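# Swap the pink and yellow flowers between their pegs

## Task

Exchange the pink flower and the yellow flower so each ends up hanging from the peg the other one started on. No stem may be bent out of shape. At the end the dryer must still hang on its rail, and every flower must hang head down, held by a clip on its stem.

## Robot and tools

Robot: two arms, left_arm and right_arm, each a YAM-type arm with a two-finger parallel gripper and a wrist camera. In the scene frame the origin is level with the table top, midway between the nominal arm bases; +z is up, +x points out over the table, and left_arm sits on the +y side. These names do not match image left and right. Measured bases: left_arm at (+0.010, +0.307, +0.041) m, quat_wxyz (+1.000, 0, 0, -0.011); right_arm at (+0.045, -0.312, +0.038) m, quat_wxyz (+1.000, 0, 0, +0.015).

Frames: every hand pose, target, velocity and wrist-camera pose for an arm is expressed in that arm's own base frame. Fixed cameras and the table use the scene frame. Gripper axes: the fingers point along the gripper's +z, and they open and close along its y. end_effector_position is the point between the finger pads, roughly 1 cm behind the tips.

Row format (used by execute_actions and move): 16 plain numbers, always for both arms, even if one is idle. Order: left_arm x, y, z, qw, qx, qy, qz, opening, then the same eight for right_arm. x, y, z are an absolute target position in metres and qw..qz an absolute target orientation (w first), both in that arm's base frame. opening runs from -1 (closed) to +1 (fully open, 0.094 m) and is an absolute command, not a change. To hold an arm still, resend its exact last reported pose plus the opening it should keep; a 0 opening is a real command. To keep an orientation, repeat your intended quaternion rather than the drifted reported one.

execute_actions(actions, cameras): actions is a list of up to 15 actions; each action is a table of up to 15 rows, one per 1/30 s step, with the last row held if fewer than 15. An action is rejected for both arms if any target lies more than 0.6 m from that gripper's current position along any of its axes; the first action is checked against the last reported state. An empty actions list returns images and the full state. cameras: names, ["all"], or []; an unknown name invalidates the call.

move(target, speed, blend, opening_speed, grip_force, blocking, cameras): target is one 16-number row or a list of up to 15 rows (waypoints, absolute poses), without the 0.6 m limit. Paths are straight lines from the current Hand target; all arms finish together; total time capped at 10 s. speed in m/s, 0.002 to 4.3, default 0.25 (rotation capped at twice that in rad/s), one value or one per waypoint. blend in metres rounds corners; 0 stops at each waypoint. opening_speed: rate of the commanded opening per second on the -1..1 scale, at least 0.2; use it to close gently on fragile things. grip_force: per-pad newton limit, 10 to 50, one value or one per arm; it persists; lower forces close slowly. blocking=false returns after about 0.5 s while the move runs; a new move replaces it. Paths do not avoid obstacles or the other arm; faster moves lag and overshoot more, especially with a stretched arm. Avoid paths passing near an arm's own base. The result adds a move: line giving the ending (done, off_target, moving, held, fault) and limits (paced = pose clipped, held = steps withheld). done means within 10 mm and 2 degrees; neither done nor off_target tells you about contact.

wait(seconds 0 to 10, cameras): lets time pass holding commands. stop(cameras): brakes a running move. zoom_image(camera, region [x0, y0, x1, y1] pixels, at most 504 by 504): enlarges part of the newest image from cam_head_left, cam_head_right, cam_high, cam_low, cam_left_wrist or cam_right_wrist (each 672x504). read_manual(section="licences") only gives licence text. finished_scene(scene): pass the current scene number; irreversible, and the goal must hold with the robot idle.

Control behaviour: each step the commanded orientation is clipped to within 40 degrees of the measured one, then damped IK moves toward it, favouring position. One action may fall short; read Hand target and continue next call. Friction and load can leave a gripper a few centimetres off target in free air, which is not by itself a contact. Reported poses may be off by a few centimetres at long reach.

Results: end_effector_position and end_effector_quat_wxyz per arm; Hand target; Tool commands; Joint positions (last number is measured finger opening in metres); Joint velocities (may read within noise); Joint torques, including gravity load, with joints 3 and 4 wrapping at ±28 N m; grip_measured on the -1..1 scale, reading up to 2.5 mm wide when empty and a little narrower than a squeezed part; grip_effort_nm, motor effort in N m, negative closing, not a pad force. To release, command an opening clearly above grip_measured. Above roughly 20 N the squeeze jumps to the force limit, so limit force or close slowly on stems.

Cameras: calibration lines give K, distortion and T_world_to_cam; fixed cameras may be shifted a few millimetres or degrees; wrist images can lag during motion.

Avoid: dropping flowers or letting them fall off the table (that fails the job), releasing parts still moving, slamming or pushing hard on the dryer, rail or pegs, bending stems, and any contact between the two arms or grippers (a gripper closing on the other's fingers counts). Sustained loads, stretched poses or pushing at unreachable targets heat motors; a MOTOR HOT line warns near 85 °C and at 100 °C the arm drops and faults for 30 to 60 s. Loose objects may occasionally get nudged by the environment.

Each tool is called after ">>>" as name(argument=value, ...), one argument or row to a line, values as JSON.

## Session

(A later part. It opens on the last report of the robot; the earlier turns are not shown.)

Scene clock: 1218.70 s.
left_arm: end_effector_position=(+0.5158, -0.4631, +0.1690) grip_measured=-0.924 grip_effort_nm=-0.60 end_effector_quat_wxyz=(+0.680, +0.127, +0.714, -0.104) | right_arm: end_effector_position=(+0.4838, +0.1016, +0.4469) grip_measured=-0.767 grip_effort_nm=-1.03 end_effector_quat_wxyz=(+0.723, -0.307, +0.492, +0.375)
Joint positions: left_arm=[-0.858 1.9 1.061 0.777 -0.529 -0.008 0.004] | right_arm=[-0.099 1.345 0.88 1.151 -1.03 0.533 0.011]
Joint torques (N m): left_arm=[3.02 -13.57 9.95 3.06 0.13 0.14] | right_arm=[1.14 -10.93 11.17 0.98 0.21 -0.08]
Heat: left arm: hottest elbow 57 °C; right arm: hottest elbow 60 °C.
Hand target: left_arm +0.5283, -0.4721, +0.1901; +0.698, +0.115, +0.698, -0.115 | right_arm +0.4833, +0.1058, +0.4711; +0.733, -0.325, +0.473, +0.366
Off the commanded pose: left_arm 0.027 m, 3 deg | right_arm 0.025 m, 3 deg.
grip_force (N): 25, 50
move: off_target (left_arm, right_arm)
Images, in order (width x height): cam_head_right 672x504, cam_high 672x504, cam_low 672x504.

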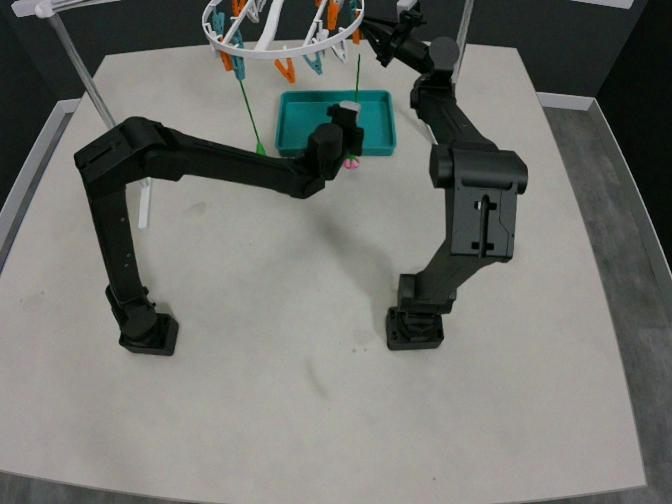

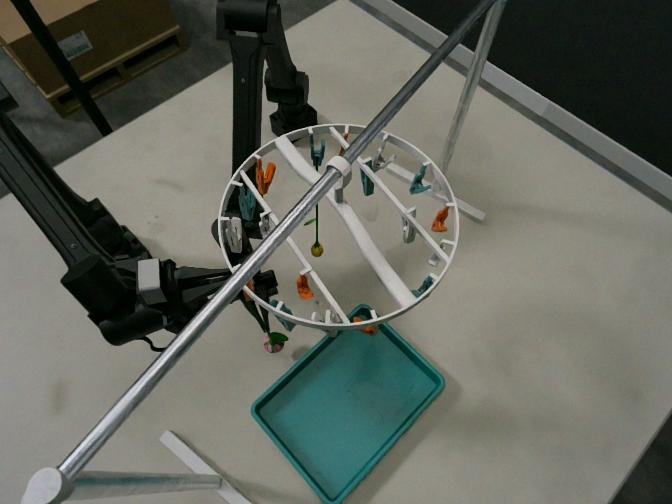

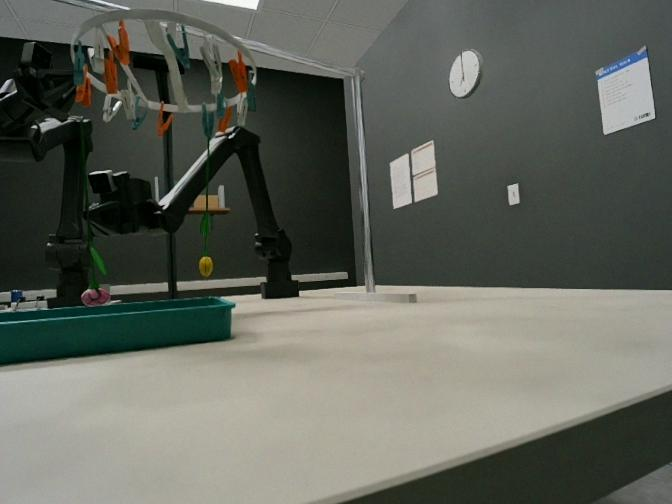

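>>> move(
  target=[
    [0.5295, -0.469, 0.221, 0.6977, 0.1149, 0.6977, -0.1149, -1, 0.4845, 0.106, 0.4715, 0.7331, -0.3249, 0.4727, 0.3655, -0.8],
  ],
  speed=0.06,
  cameras=["cam_high", "cam_low", "cam_head_right"],
)

>>> zoom_image(
  camera="cam_low",
  region=[60, 80, 120, 140],
)

>>> zoom_image(
  camera="cam_high",
  region=[225, 265, 295, 335],
)

>>> zoom_image(
  camera="cam_head_right",
  region=[330, 20, 390, 80],
)

Scene clock: 1230.37 s.
left_arm: end_effector_position=(+0.5149, -0.4632, +0.1841) grip_measured=-0.924 grip_effort_nm=-0.60 end_effector_quat_wxyz=(+0.680, +0.129, +0.714, -0.106) | right_arm: end_effector_position=(+0.4838, +0.1016, +0.4469) grip_measured=-0.767 grip_effort_nm=-1.03 end_effector_quat_wxyz=(+0.723, -0.307, +0.492, +0.375)
Joint positions: left_arm=[-0.858 1.867 1.064 0.741 -0.524 -0.008 0.004] | right_arm=[-0.099 1.345 0.88 1.151 -1.03 0.533 0.011]
Joint torques (N m): left_arm=[3.43 -15.85 10.19 1.72 0.13 0.15] | right_arm=[1.26 -10.99 11.18 0.95 0.2 -0.08]
Heat: left arm: hottest elbow 60 °C; right arm: hottest elbow 60 °C.
Hand target: left_arm +0.5279, -0.4672, +0.2213; +0.698, +0.115, +0.697, -0.115 | right_arm +0.4833, +0.1058, +0.4711; +0.733, -0.325, +0.473, +0.366
Off the commanded pose: left_arm 0.040 m, 3 deg | right_arm 0.025 m, 3 deg.
grip_force (N): 25, 50
move: off_target (left_arm, right_arm)
Images, in order (width x height): cam_head_right 672x504, cam_high 672x504, cam_low 672x504.

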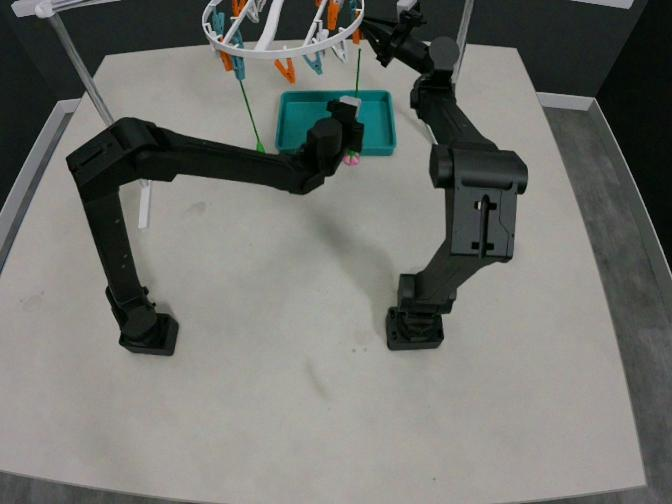

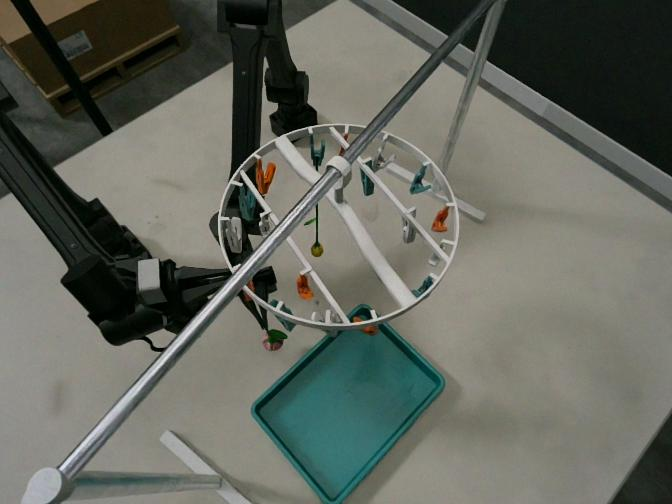

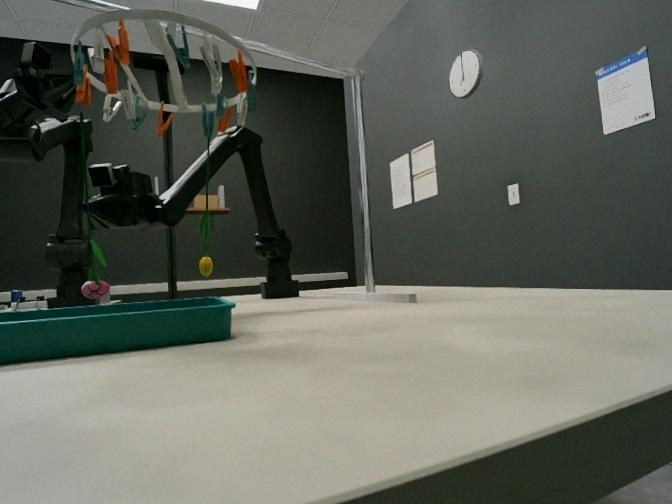

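Scaled by 8.400 from the camera's 672x504 image, which has a finer 960x720 frame.

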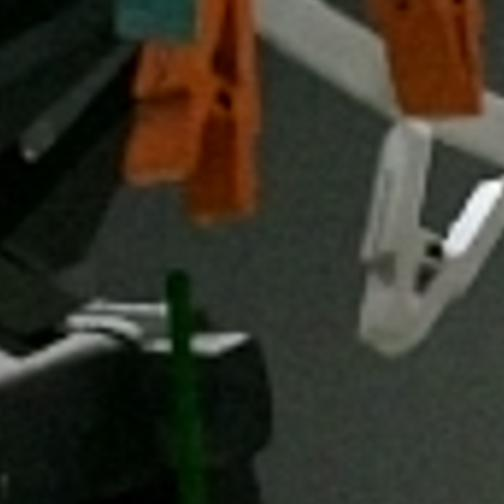

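Scaled by 7.200 from the camera's 672x504 image, which has a finer 960x720 frame.

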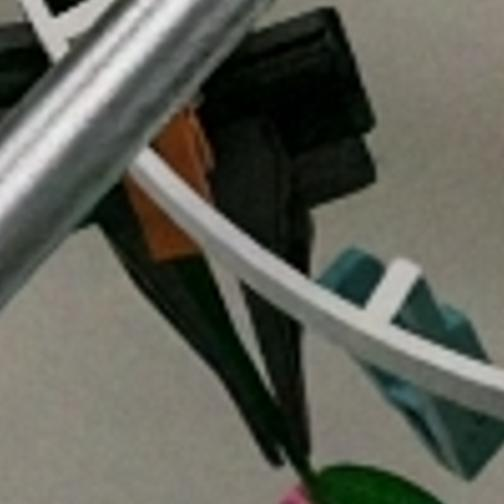

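Scaled by 8.400 from the camera's 672x504 image, which has a finer 960x720 frame.

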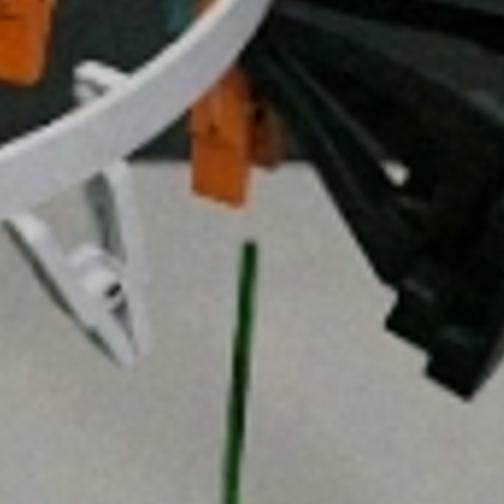

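>>> move(
  target=[
    [0.524, -0.483, 0.221, 0.6907, 0.0782, 0.7028, -0.1513, -1, 0.4845, 0.106, 0.4715, 0.7331, -0.3249, 0.4727, 0.3655, -0.8],
  ],
  speed=0.06,
  cameras=["cam_high", "cam_low", "cam_head_right"],
)

>>> zoom_image(
  camera="cam_low",
  region=[60, 80, 120, 140],
)

>>> zoom_image(
  camera="cam_head_right",
  region=[330, 20, 390, 80],
)

Scene clock: 1242.40 s.
left_arm: end_effector_position=(+0.5194, -0.4653, +0.1924) grip_measured=-0.924 grip_effort_nm=-0.60 end_effector_quat_wxyz=(+0.679, +0.089, +0.717, -0.133) | right_arm: end_effector_position=(+0.4838, +0.1016, +0.4469) grip_measured=-0.767 grip_effort_nm=-1.03 end_effector_quat_wxyz=(+0.723, -0.307, +0.492, +0.375)
Joint positions: left_arm=[-0.859 1.867 1.086 0.731 -0.541 -0.095 0.004] | right_arm=[-0.099 1.345 0.88 1.151 -1.03 0.533 0.011]
Joint torques (N m): left_arm=[1.67 -14.92 10.47 1.7 -0.09 -0.04] | right_arm=[1.32 -10.75 11.23 0.99 0.2 -0.09]
Heat: left arm: hottest elbow 59 °C; right arm: hottest elbow 61 °C.
Hand target: left_arm +0.5226, -0.4815, +0.2213; +0.691, +0.078, +0.703, -0.151 | right_arm +0.4833, +0.1058, +0.4711; +0.733, -0.325, +0.473, +0.366
Off the commanded pose: left_arm 0.034 m, 3 deg | right_arm 0.025 m, 3 deg.
grip_force (N): 25, 50
move: off_target (left_arm, right_arm)
Images, in order (width x height): cam_head_right 672x504, cam_high 672x504, cam_low 672x504.

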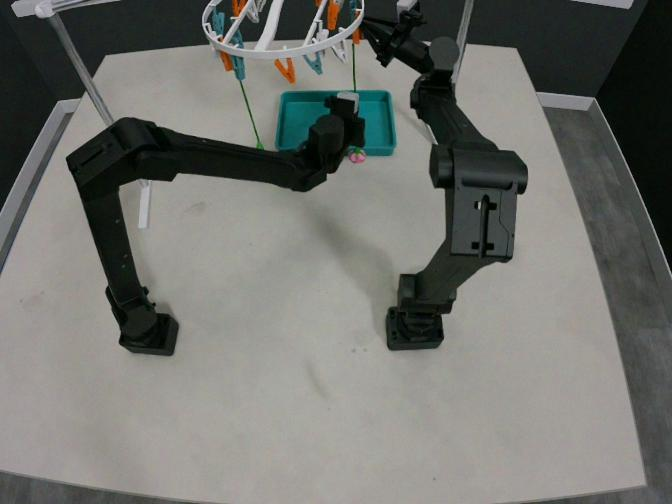

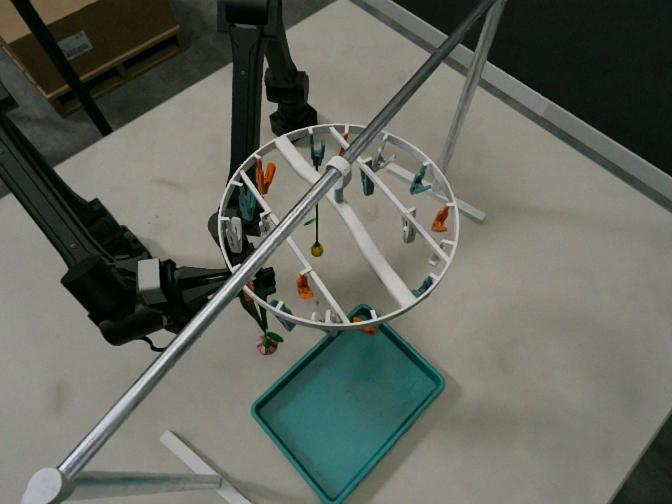

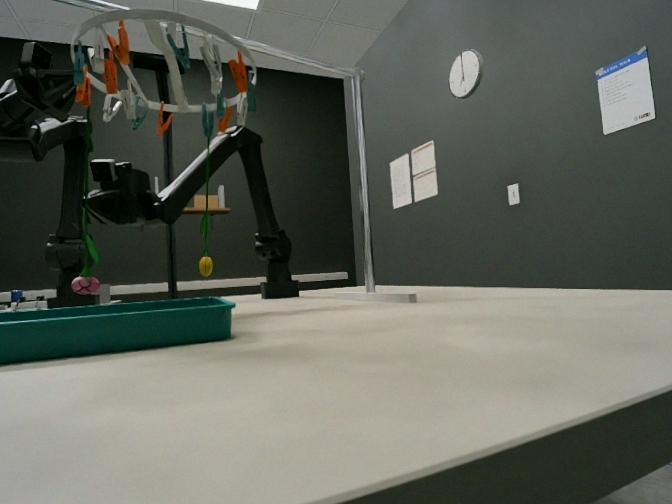

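Scaled by 8.400 from the camera's 672x504 image, which has a finer 960x720 frame.

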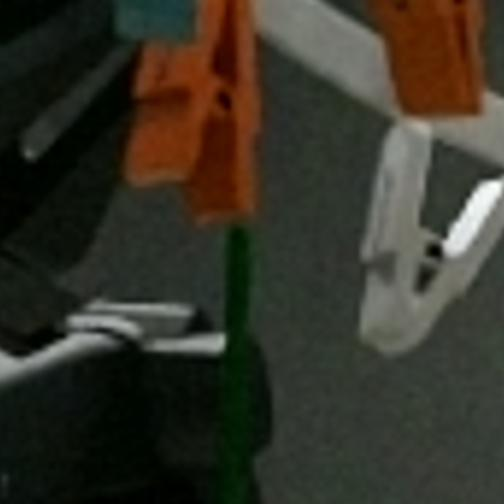

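Scaled by 8.400 from the camera's 672x504 image, which has a finer 960x720 frame.

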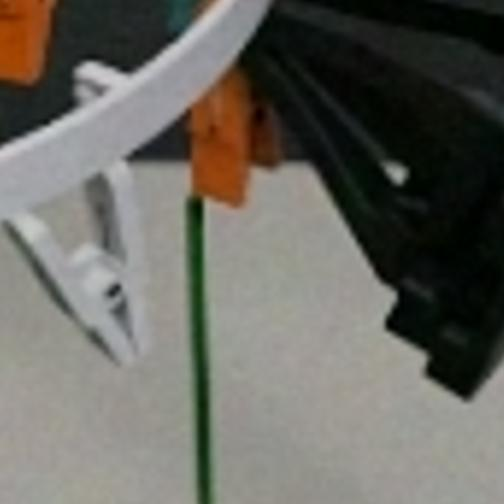

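>>> move(
  target=[
    [0.517, -0.4935, 0.206, 0.6907, 0.0782, 0.7028, -0.1513, -1, 0.4845, 0.106, 0.4715, 0.7331, -0.3249, 0.4727, 0.3655, -0.8],
  ],
  speed=0.06,
  cameras=["cam_high", "cam_low", "cam_head_right"],
)

>>> zoom_image(
  camera="cam_low",
  region=[60, 80, 120, 140],
)

>>> zoom_image(
  camera="cam_head_right",
  region=[330, 20, 390, 80],
)

Scene clock: 1254.30 s.
left_arm: end_effector_position=(+0.5106, -0.4758, +0.1851) grip_measured=-0.924 grip_effort_nm=-0.60 end_effector_quat_wxyz=(+0.676, +0.092, +0.719, -0.131) | right_arm: end_effector_position=(+0.4838, +0.1016, +0.4469) grip_measured=-0.767 grip_effort_nm=-1.03 end_effector_quat_wxyz=(+0.723, -0.307, +0.492, +0.375)
Joint positions: left_arm=[-0.883 1.882 1.09 0.731 -0.563 -0.096 0.004] | right_arm=[-0.099 1.345 0.88 1.151 -1.03 0.533 0.011]
Joint torques (N m): left_arm=[1.85 -13.51 10.35 2.93 -0.1 -0.05] | right_arm=[1.26 -10.87 11.19 0.9 0.2 -0.08]
Heat: left arm: hottest elbow 58 °C; right arm: hottest elbow 62 °C.
Hand target: left_arm +0.5156, -0.4922, +0.2063; +0.690, +0.078, +0.703, -0.152 | right_arm +0.4833, +0.1058, +0.4711; +0.733, -0.325, +0.473, +0.366
Off the commanded pose: left_arm 0.028 m, 4 deg | right_arm 0.025 m, 3 deg.
grip_force (N): 25, 50
move: off_target (left_arm, right_arm)
Images, in order (width x height): cam_head_right 672x504, cam_high 672x504, cam_low 672x504.

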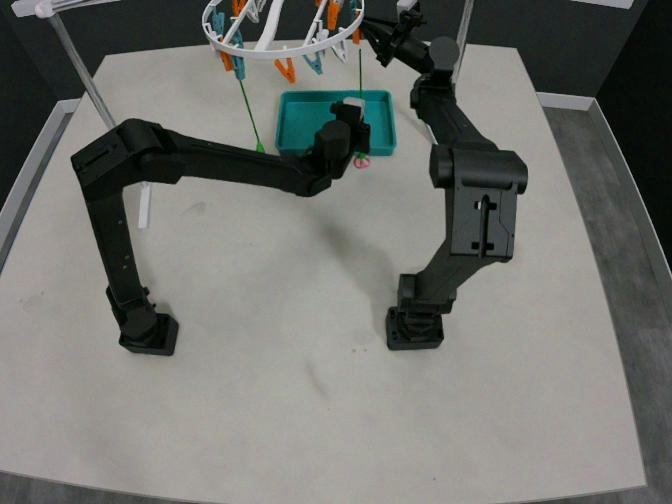

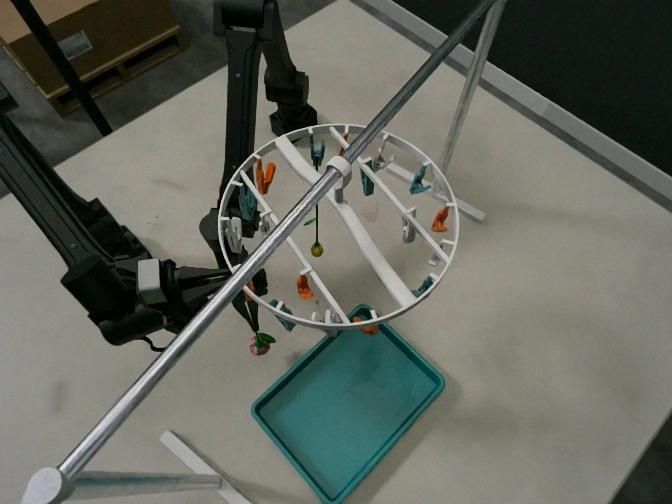

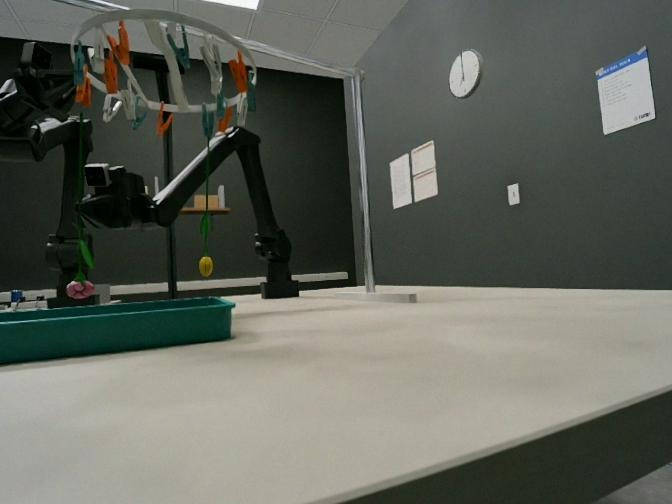

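Scaled by 8.400 from the camera's 672x504 image, which has a finer 960x720 frame.

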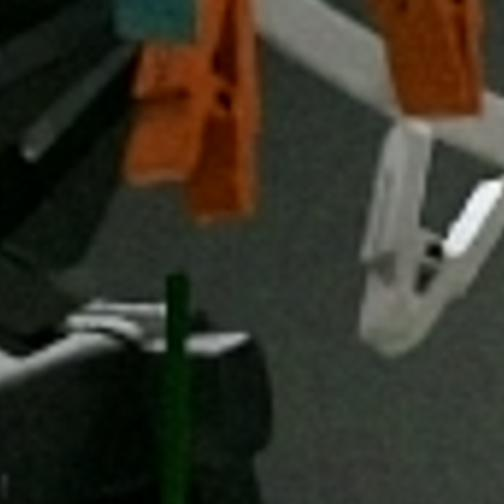

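Scaled by 8.400 from the camera's 672x504 image, which has a finer 960x720 frame.

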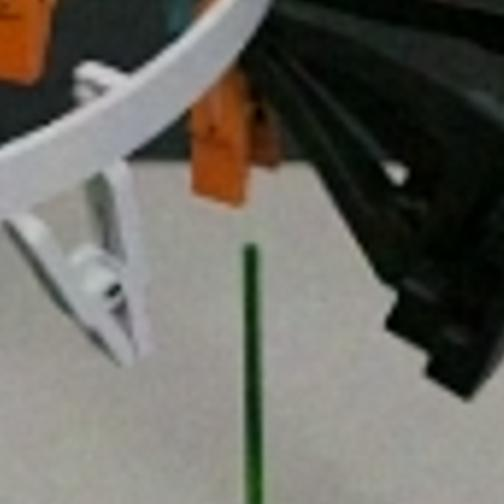

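>>> move(
  target=[
    [0.519, -0.4590, 0.212, 0.6907, 0.0782, 0.7028, -0.1513, -1, 0.4845, 0.106, 0.4715, 0.7331, -0.3249, 0.4727, 0.3655, -0.8],
  ],
  speed=0.06,
  cameras=["cam_low", "cam_head_right"],
)

>>> zoom_image(
  camera="cam_low",
  region=[60, 80, 120, 140],
)

>>> zoom_image(
  camera="cam_head_right",
  region=[330, 20, 390, 80],
)

Scene clock: 1265.93 s.
left_arm: end_effector_position=(+0.5165, -0.4640, +0.1894) grip_measured=-0.924 grip_effort_nm=-0.60 end_effector_quat_wxyz=(+0.678, +0.093, +0.716, -0.138) | right_arm: end_effector_position=(+0.4838, +0.1016, +0.4469) grip_measured=-0.767 grip_effort_nm=-1.03 end_effector_quat_wxyz=(+0.723, -0.307, +0.492, +0.375)
Joint positions: left_arm=[-0.857 1.866 1.071 0.746 -0.526 -0.096 0.004] | right_arm=[-0.099 1.345 0.88 1.151 -1.03 0.533 0.011]
Joint torques (N m): left_arm=[3.14 -16.26 6.67 3.02 0.13 -0.05] | right_arm=[1.2 -10.75 11.22 0.91 0.2 -0.08]
Heat: left arm: hottest elbow 60 °C; right arm: hottest elbow 62 °C.
Hand target: left_arm +0.5188, -0.4591, +0.2117; +0.691, +0.078, +0.703, -0.151 | right_arm +0.4833, +0.1058, +0.4711; +0.733, -0.325, +0.473, +0.366
Off the commanded pose: left_arm 0.023 m, 3 deg | right_arm 0.025 m, 3 deg.
grip_force (N): 25, 50
move: off_target (left_arm, right_arm)
Images, in order (width x height): cam_head_right 672x504, cam_low 672x504.

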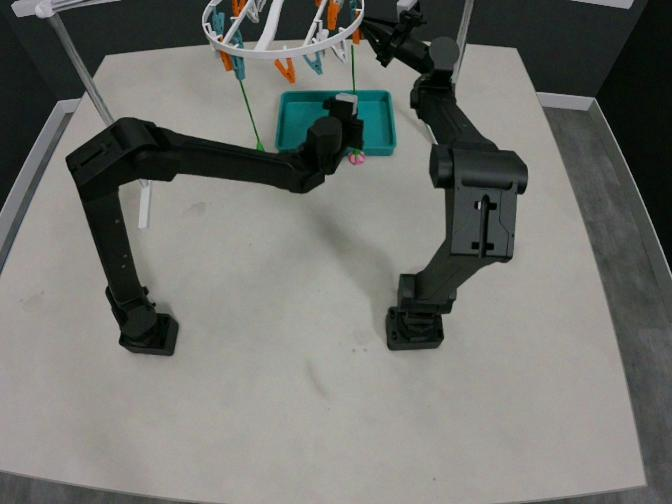

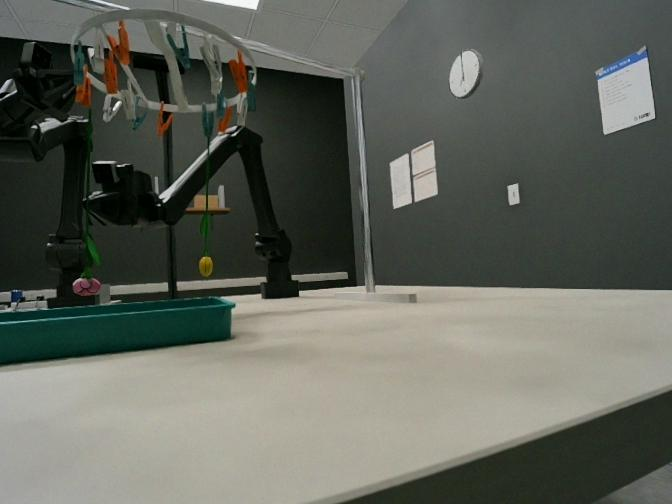

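Scaled by 8.400 from the camera's 672x504 image, which has a finer 960x720 frame.

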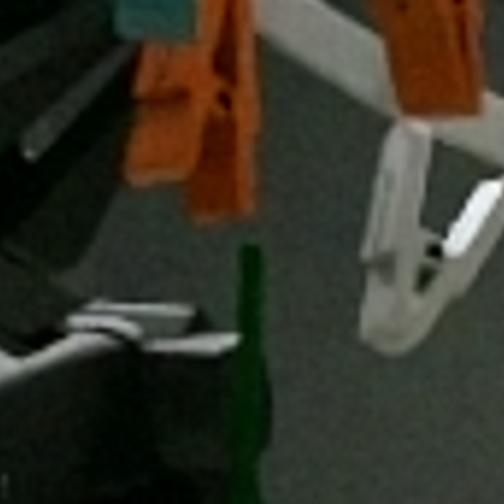

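Scaled by 8.400 from the camera's 672x504 image, which has a finer 960x720 frame.

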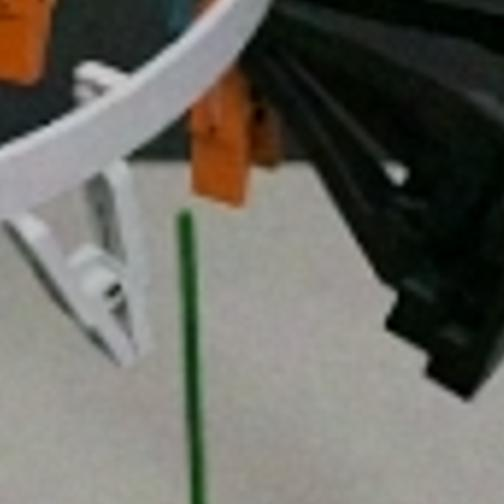

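>>> move(
  target=[
    [0.519, -0.4897, 0.209, 0.6907, 0.0782, 0.7028, -0.1513, -1, 0.4845, 0.106, 0.4715, 0.7331, -0.3249, 0.4727, 0.3655, -0.8],
  ],
  speed=0.06,
  cameras=["cam_low", "cam_head_right"],
)

>>> zoom_image(
  camera="cam_low",
  region=[60, 80, 120, 140],
)

>>> zoom_image(
  camera="cam_head_right",
  region=[330, 20, 390, 80],
)

Scene clock: 1272.73 s.
left_arm: end_effector_position=(+0.5121, -0.4730, +0.1932) grip_measured=-0.924 grip_effort_nm=-0.60 end_effector_quat_wxyz=(+0.682, +0.088, +0.713, -0.137) | right_arm: end_effector_position=(+0.4838, +0.1016, +0.4469) grip_measured=-0.767 grip_effort_nm=-1.03 end_effector_quat_wxyz=(+0.723, -0.307, +0.492, +0.375)
Joint positions: left_arm=[-0.877 1.872 1.087 0.746 -0.556 -0.096 0.004] | right_arm=[-0.099 1.345 0.88 1.151 -1.03 0.533 0.011]
Joint torques (N m): left_arm=[1.96 -13.57 10.39 2.14 -0.09 -0.05] | right_arm=[1.2 -10.93 11.17 0.98 0.2 -0.08]
Heat: left arm: hottest elbow 59 °C; right arm: hottest elbow 62 °C.
Hand target: left_arm +0.5179, -0.4886, +0.2092; +0.691, +0.078, +0.703, -0.152 | right_arm +0.4833, +0.1058, +0.4711; +0.733, -0.325, +0.473, +0.366
Off the commanded pose: left_arm 0.024 m, 3 deg | right_arm 0.025 m, 3 deg.
grip_force (N): 25, 50
move: off_target (left_arm, right_arm)
Images, in order (width x height): cam_head_right 672x504, cam_low 672x504.

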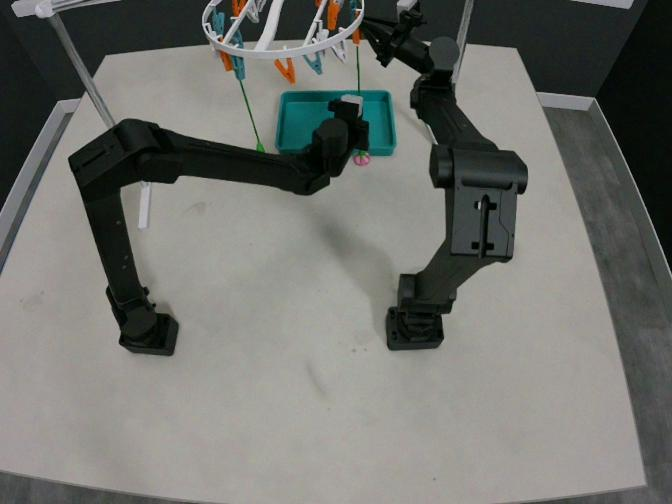

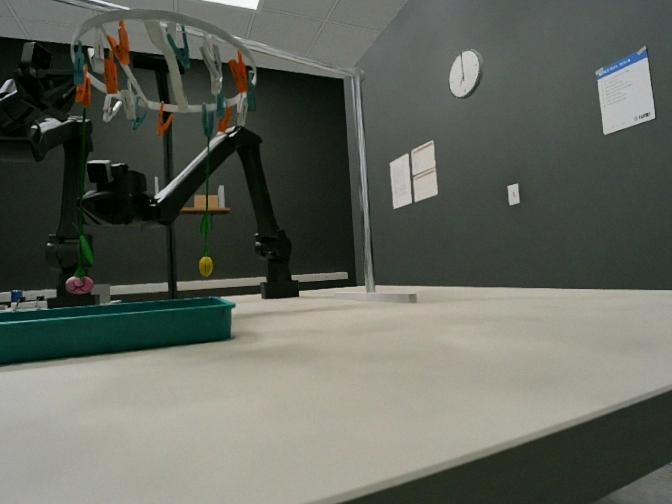

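Scaled by 8.400 from the camera's 672x504 image, which has a finer 960x720 frame.

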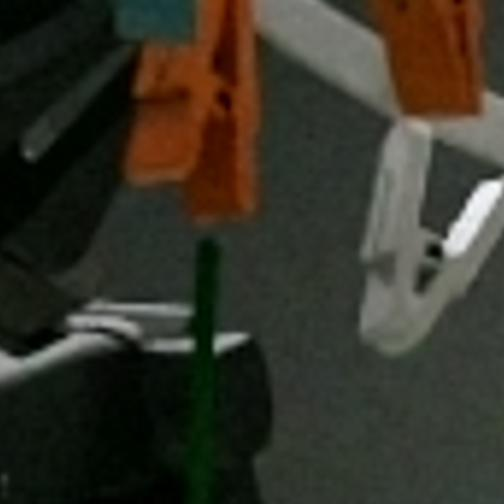

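Scaled by 8.400 from the camera's 672x504 image, which has a finer 960x720 frame.

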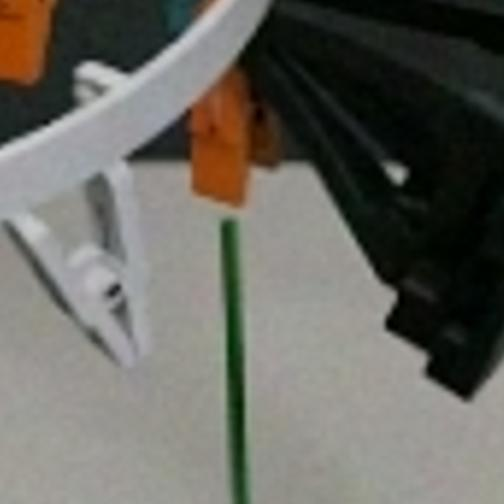

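>>> move(
  target=[
    [0.519, -0.4895, 0.234, 0.6907, 0.0782, 0.7028, -0.1513, -1, 0.4845, 0.106, 0.4715, 0.7331, -0.3249, 0.4727, 0.3655, -0.8],
  ],
  speed=0.05,
  cameras=["cam_low", "cam_head_right", "cam_high"],
)

>>> zoom_image(
  camera="cam_low",
  region=[60, 80, 120, 140],
)

>>> zoom_image(
  camera="cam_head_right",
  region=[330, 20, 390, 80],
)

>>> zoom_image(
  camera="cam_high",
  region=[225, 265, 275, 315],
)

Scene clock: 1279.13 s.
left_arm: end_effector_position=(+0.5135, -0.4747, +0.1919) grip_measured=-0.924 grip_effort_nm=-0.60 end_effector_quat_wxyz=(+0.674, +0.095, +0.721, -0.130) | right_arm: end_effector_position=(+0.4838, +0.1016, +0.4469) grip_measured=-0.767 grip_effort_nm=-1.03 end_effector_quat_wxyz=(+0.723, -0.307, +0.492, +0.375)
Joint positions: left_arm=[-0.877 1.867 1.098 0.699 -0.556 -0.096 0.004] | right_arm=[-0.099 1.345 0.88 1.151 -1.03 0.533 0.011]
Joint torques (N m): left_arm=[1.96 -16.38 10.52 1.7 -0.09 -0.05] | right_arm=[1.26 -10.81 11.19 0.92 0.19 -0.07]
Heat: left arm: hottest elbow 60 °C; right arm: hottest elbow 62 °C.
Hand target: left_arm +0.5172, -0.4875, +0.2342; +0.691, +0.078, +0.703, -0.152 | right_arm +0.4833, +0.1058, +0.4711; +0.733, -0.325, +0.473, +0.366
Off the commanded pose: left_arm 0.045 m, 4 deg | right_arm 0.025 m, 3 deg.
grip_force (N): 25, 50
move: off_target (left_arm, right_arm)
Images, in order (width x height): cam_head_right 672x504, cam_high 672x504, cam_low 672x504.

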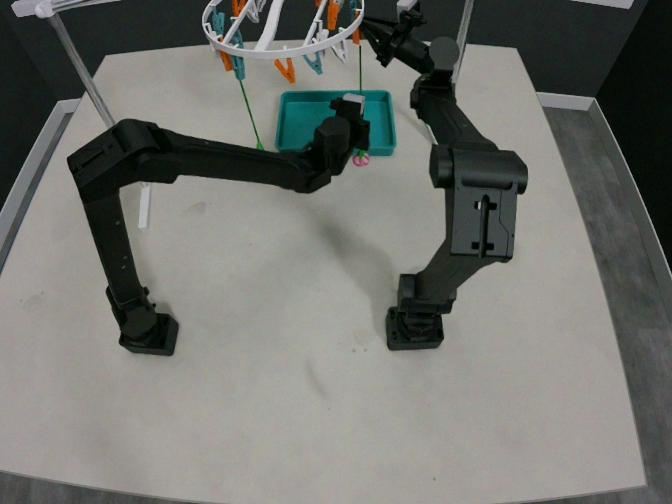

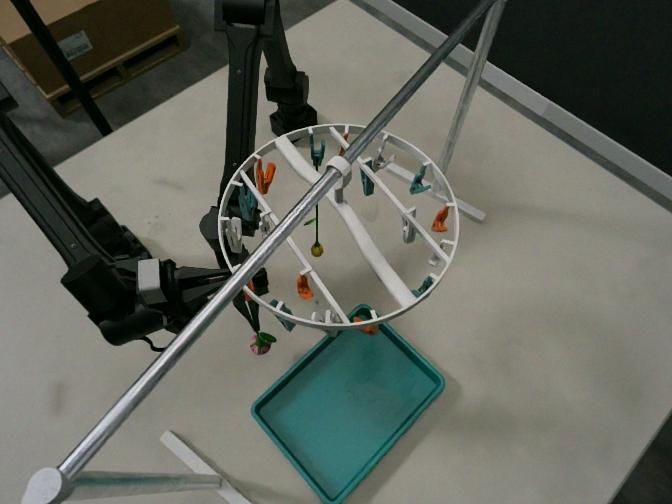

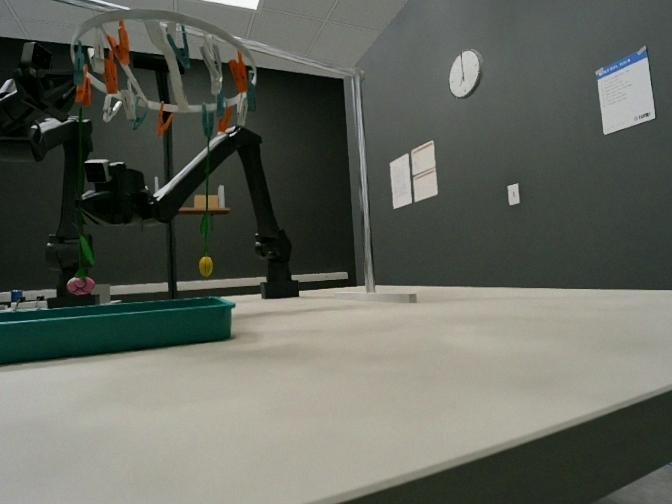

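Scaled by 8.400 from the camera's 672x504 image, which has a finer 960x720 frame.

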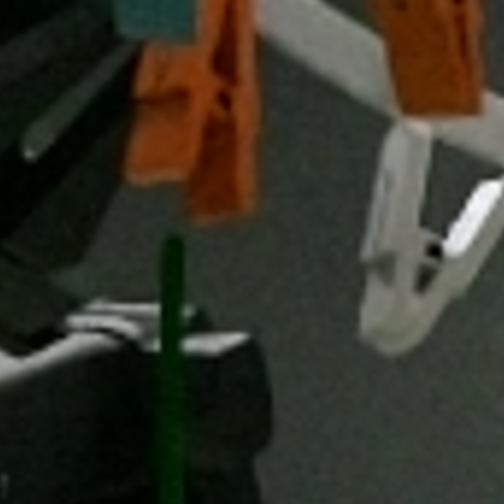

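Scaled by 8.400 from the camera's 672x504 image, which has a finer 960x720 frame.

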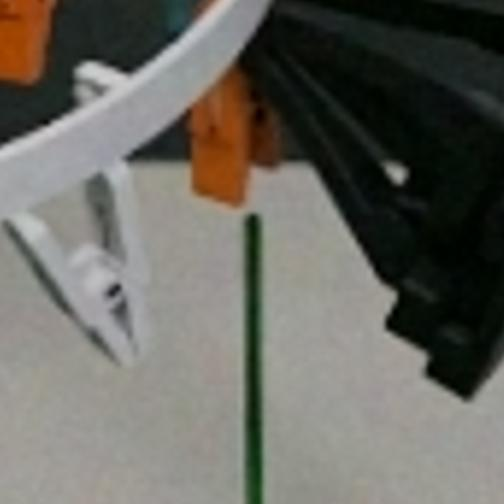

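Scaled by 10.080 from the camera's 672x504 image, which has a finer 960x720 frame.

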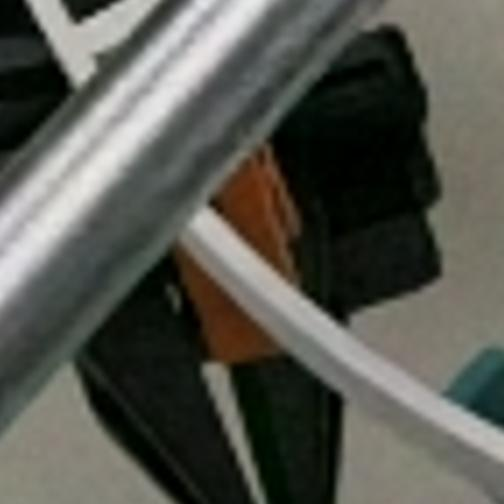

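>>> move(
  target=[
    [0.519, -0.4885, 0.243, 0.7145, 0.0754, 0.6778, -0.1565, -1, 0.4845, 0.106, 0.4715, 0.7331, -0.3249, 0.4727, 0.3655, -0.8],
  ],
  speed=0.05,
  cameras=["cam_low", "cam_head_right"],
)

>>> zoom_image(
  camera="cam_low",
  region=[60, 80, 120, 140],
)

>>> zoom_image(
  camera="cam_head_right",
  region=[330, 20, 390, 80],
)

Scene clock: 1287.13 s.
left_arm: end_effector_position=(+0.5139, -0.4751, +0.2077) grip_measured=-0.924 grip_effort_nm=-0.60 end_effector_quat_wxyz=(+0.694, +0.088, +0.701, -0.139) | right_arm: end_effector_position=(+0.4838, +0.1016, +0.4469) grip_measured=-0.767 grip_effort_nm=-1.03 end_effector_quat_wxyz=(+0.723, -0.307, +0.492, +0.375)
Joint positions: left_arm=[-0.877 1.866 1.098 0.769 -0.556 -0.072 0.004] | right_arm=[-0.099 1.345 0.88 1.151 -1.03 0.533 0.011]
Joint torques (N m): left_arm=[2.08 -15.21 10.13 2.99 0.02 0.17] | right_arm=[1.32 -10.64 11.19 0.96 0.2 -0.08]
Heat: left arm: hottest elbow 60 °C; right arm: hottest elbow 62 °C.
Hand target: left_arm +0.5175, -0.4867, +0.2430; +0.714, +0.075, +0.678, -0.157 | right_arm +0.4833, +0.1058, +0.4711; +0.733, -0.325, +0.473, +0.366
Off the commanded pose: left_arm 0.038 m, 4 deg | right_arm 0.025 m, 3 deg.
grip_force (N): 25, 50
move: off_target (left_arm, right_arm)
Images, in order (width x height): cam_head_right 672x504, cam_low 672x504.

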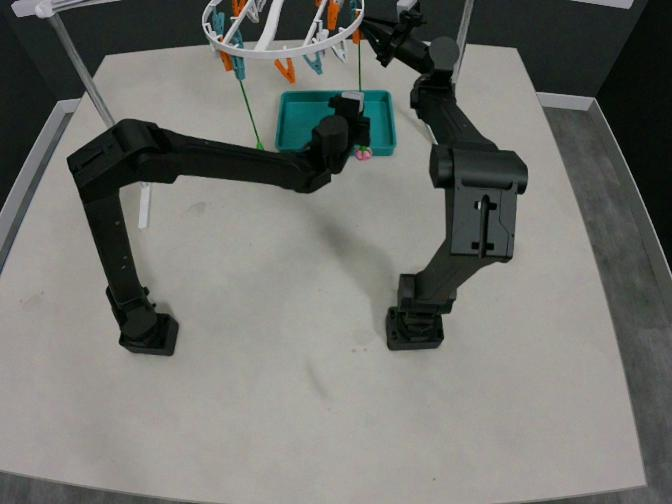

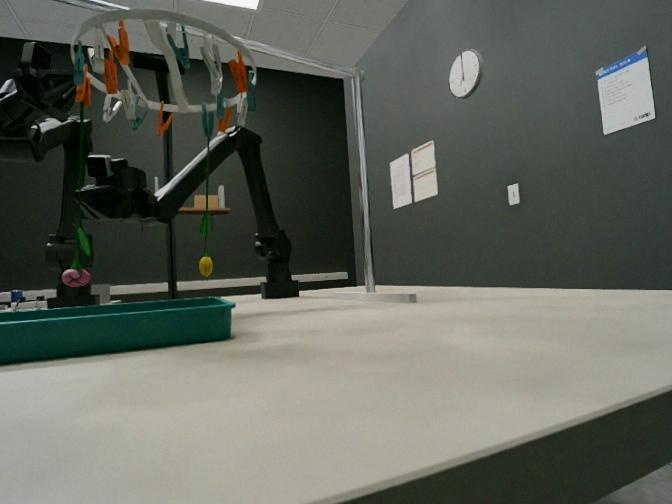

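Scaled by 8.400 from the camera's 672x504 image, which has a finer 960x720 frame.

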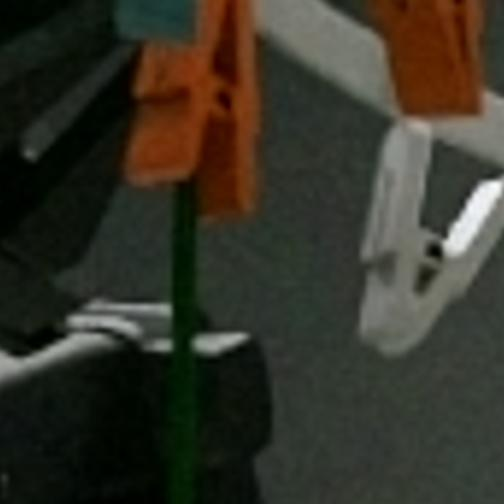

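Scaled by 8.400 from the camera's 672x504 image, which has a finer 960x720 frame.

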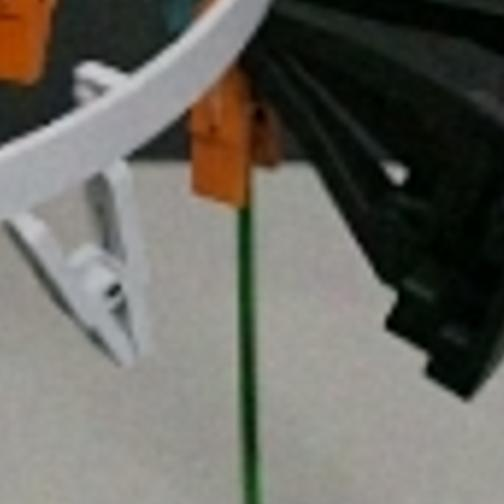

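>>> move(
  target=[
    [0.519, -0.4885, 0.251, 0.7198, 0.0747, 0.6720, -0.1576, -1, 0.4845, 0.106, 0.4715, 0.7331, -0.3249, 0.4727, 0.3655, -0.8],
  ],
  speed=0.04,
  cameras=["cam_low", "cam_head_right"],
)

>>> zoom_image(
  camera="cam_low",
  region=[60, 80, 120, 140],
)

>>> zoom_image(
  camera="cam_head_right",
  region=[330, 20, 390, 80],
)

Scene clock: 1295.83 s.
left_arm: end_effector_position=(+0.5139, -0.4751, +0.2098) grip_measured=-0.924 grip_effort_nm=-0.60 end_effector_quat_wxyz=(+0.697, +0.089, +0.698, -0.137) | right_arm: end_effector_position=(+0.4837, +0.1017, +0.4471) grip_measured=-0.767 grip_effort_nm=-1.03 end_effector_quat_wxyz=(+0.723, -0.308, +0.492, +0.375)
Joint positions: left_arm=[-0.877 1.866 1.098 0.779 -0.556 -0.062 0.004] | right_arm=[-0.099 1.344 0.88 1.151 -1.03 0.533 0.011]
Joint torques (N m): left_arm=[2.08 -15.68 10.26 3.03 0.05 0.17] | right_arm=[1.08 -10.7 11.19 0.99 0.2 -0.08]
Heat: left arm: hottest elbow 60 °C; right arm: hottest elbow 63 °C.
Hand target: left_arm +0.5172, -0.4864, +0.2509; +0.720, +0.074, +0.672, -0.158 | right_arm +0.4833, +0.1058, +0.4711; +0.733, -0.325, +0.473, +0.366
Off the commanded pose: left_arm 0.044 m, 5 deg | right_arm 0.025 m, 3 deg.
grip_force (N): 25, 50
move: off_target (left_arm, right_arm)
Images, in order (width x height): cam_head_right 672x504, cam_low 672x504.

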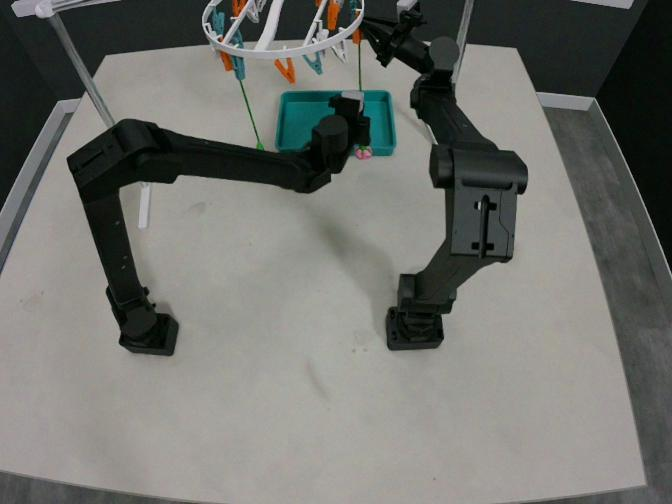

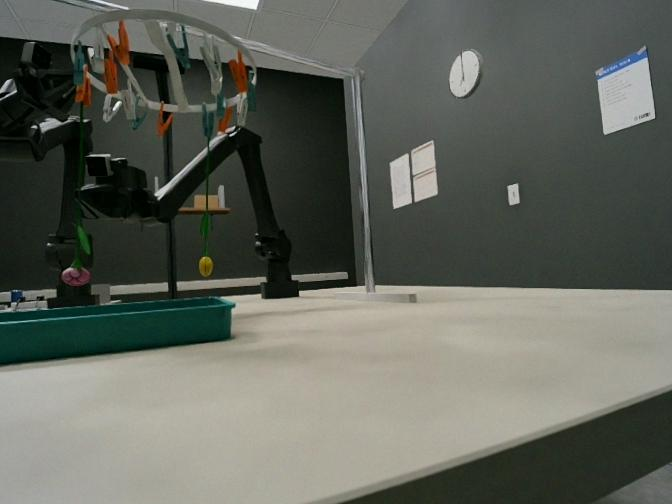

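Scaled by 8.400 from the camera's 672x504 image, which has a finer 960x720 frame.

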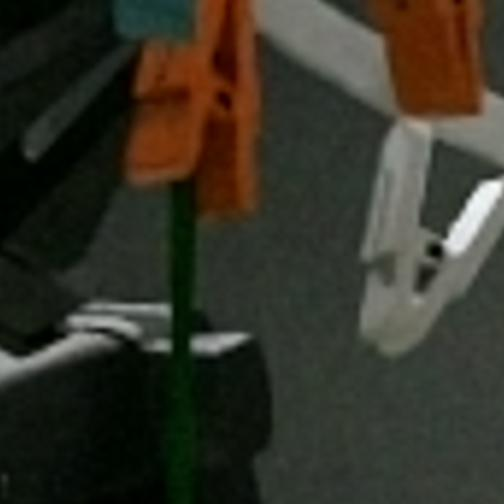

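Scaled by 8.400 from the camera's 672x504 image, which has a finer 960x720 frame.

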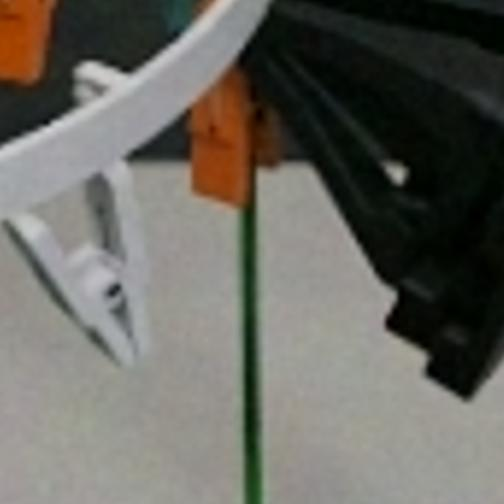

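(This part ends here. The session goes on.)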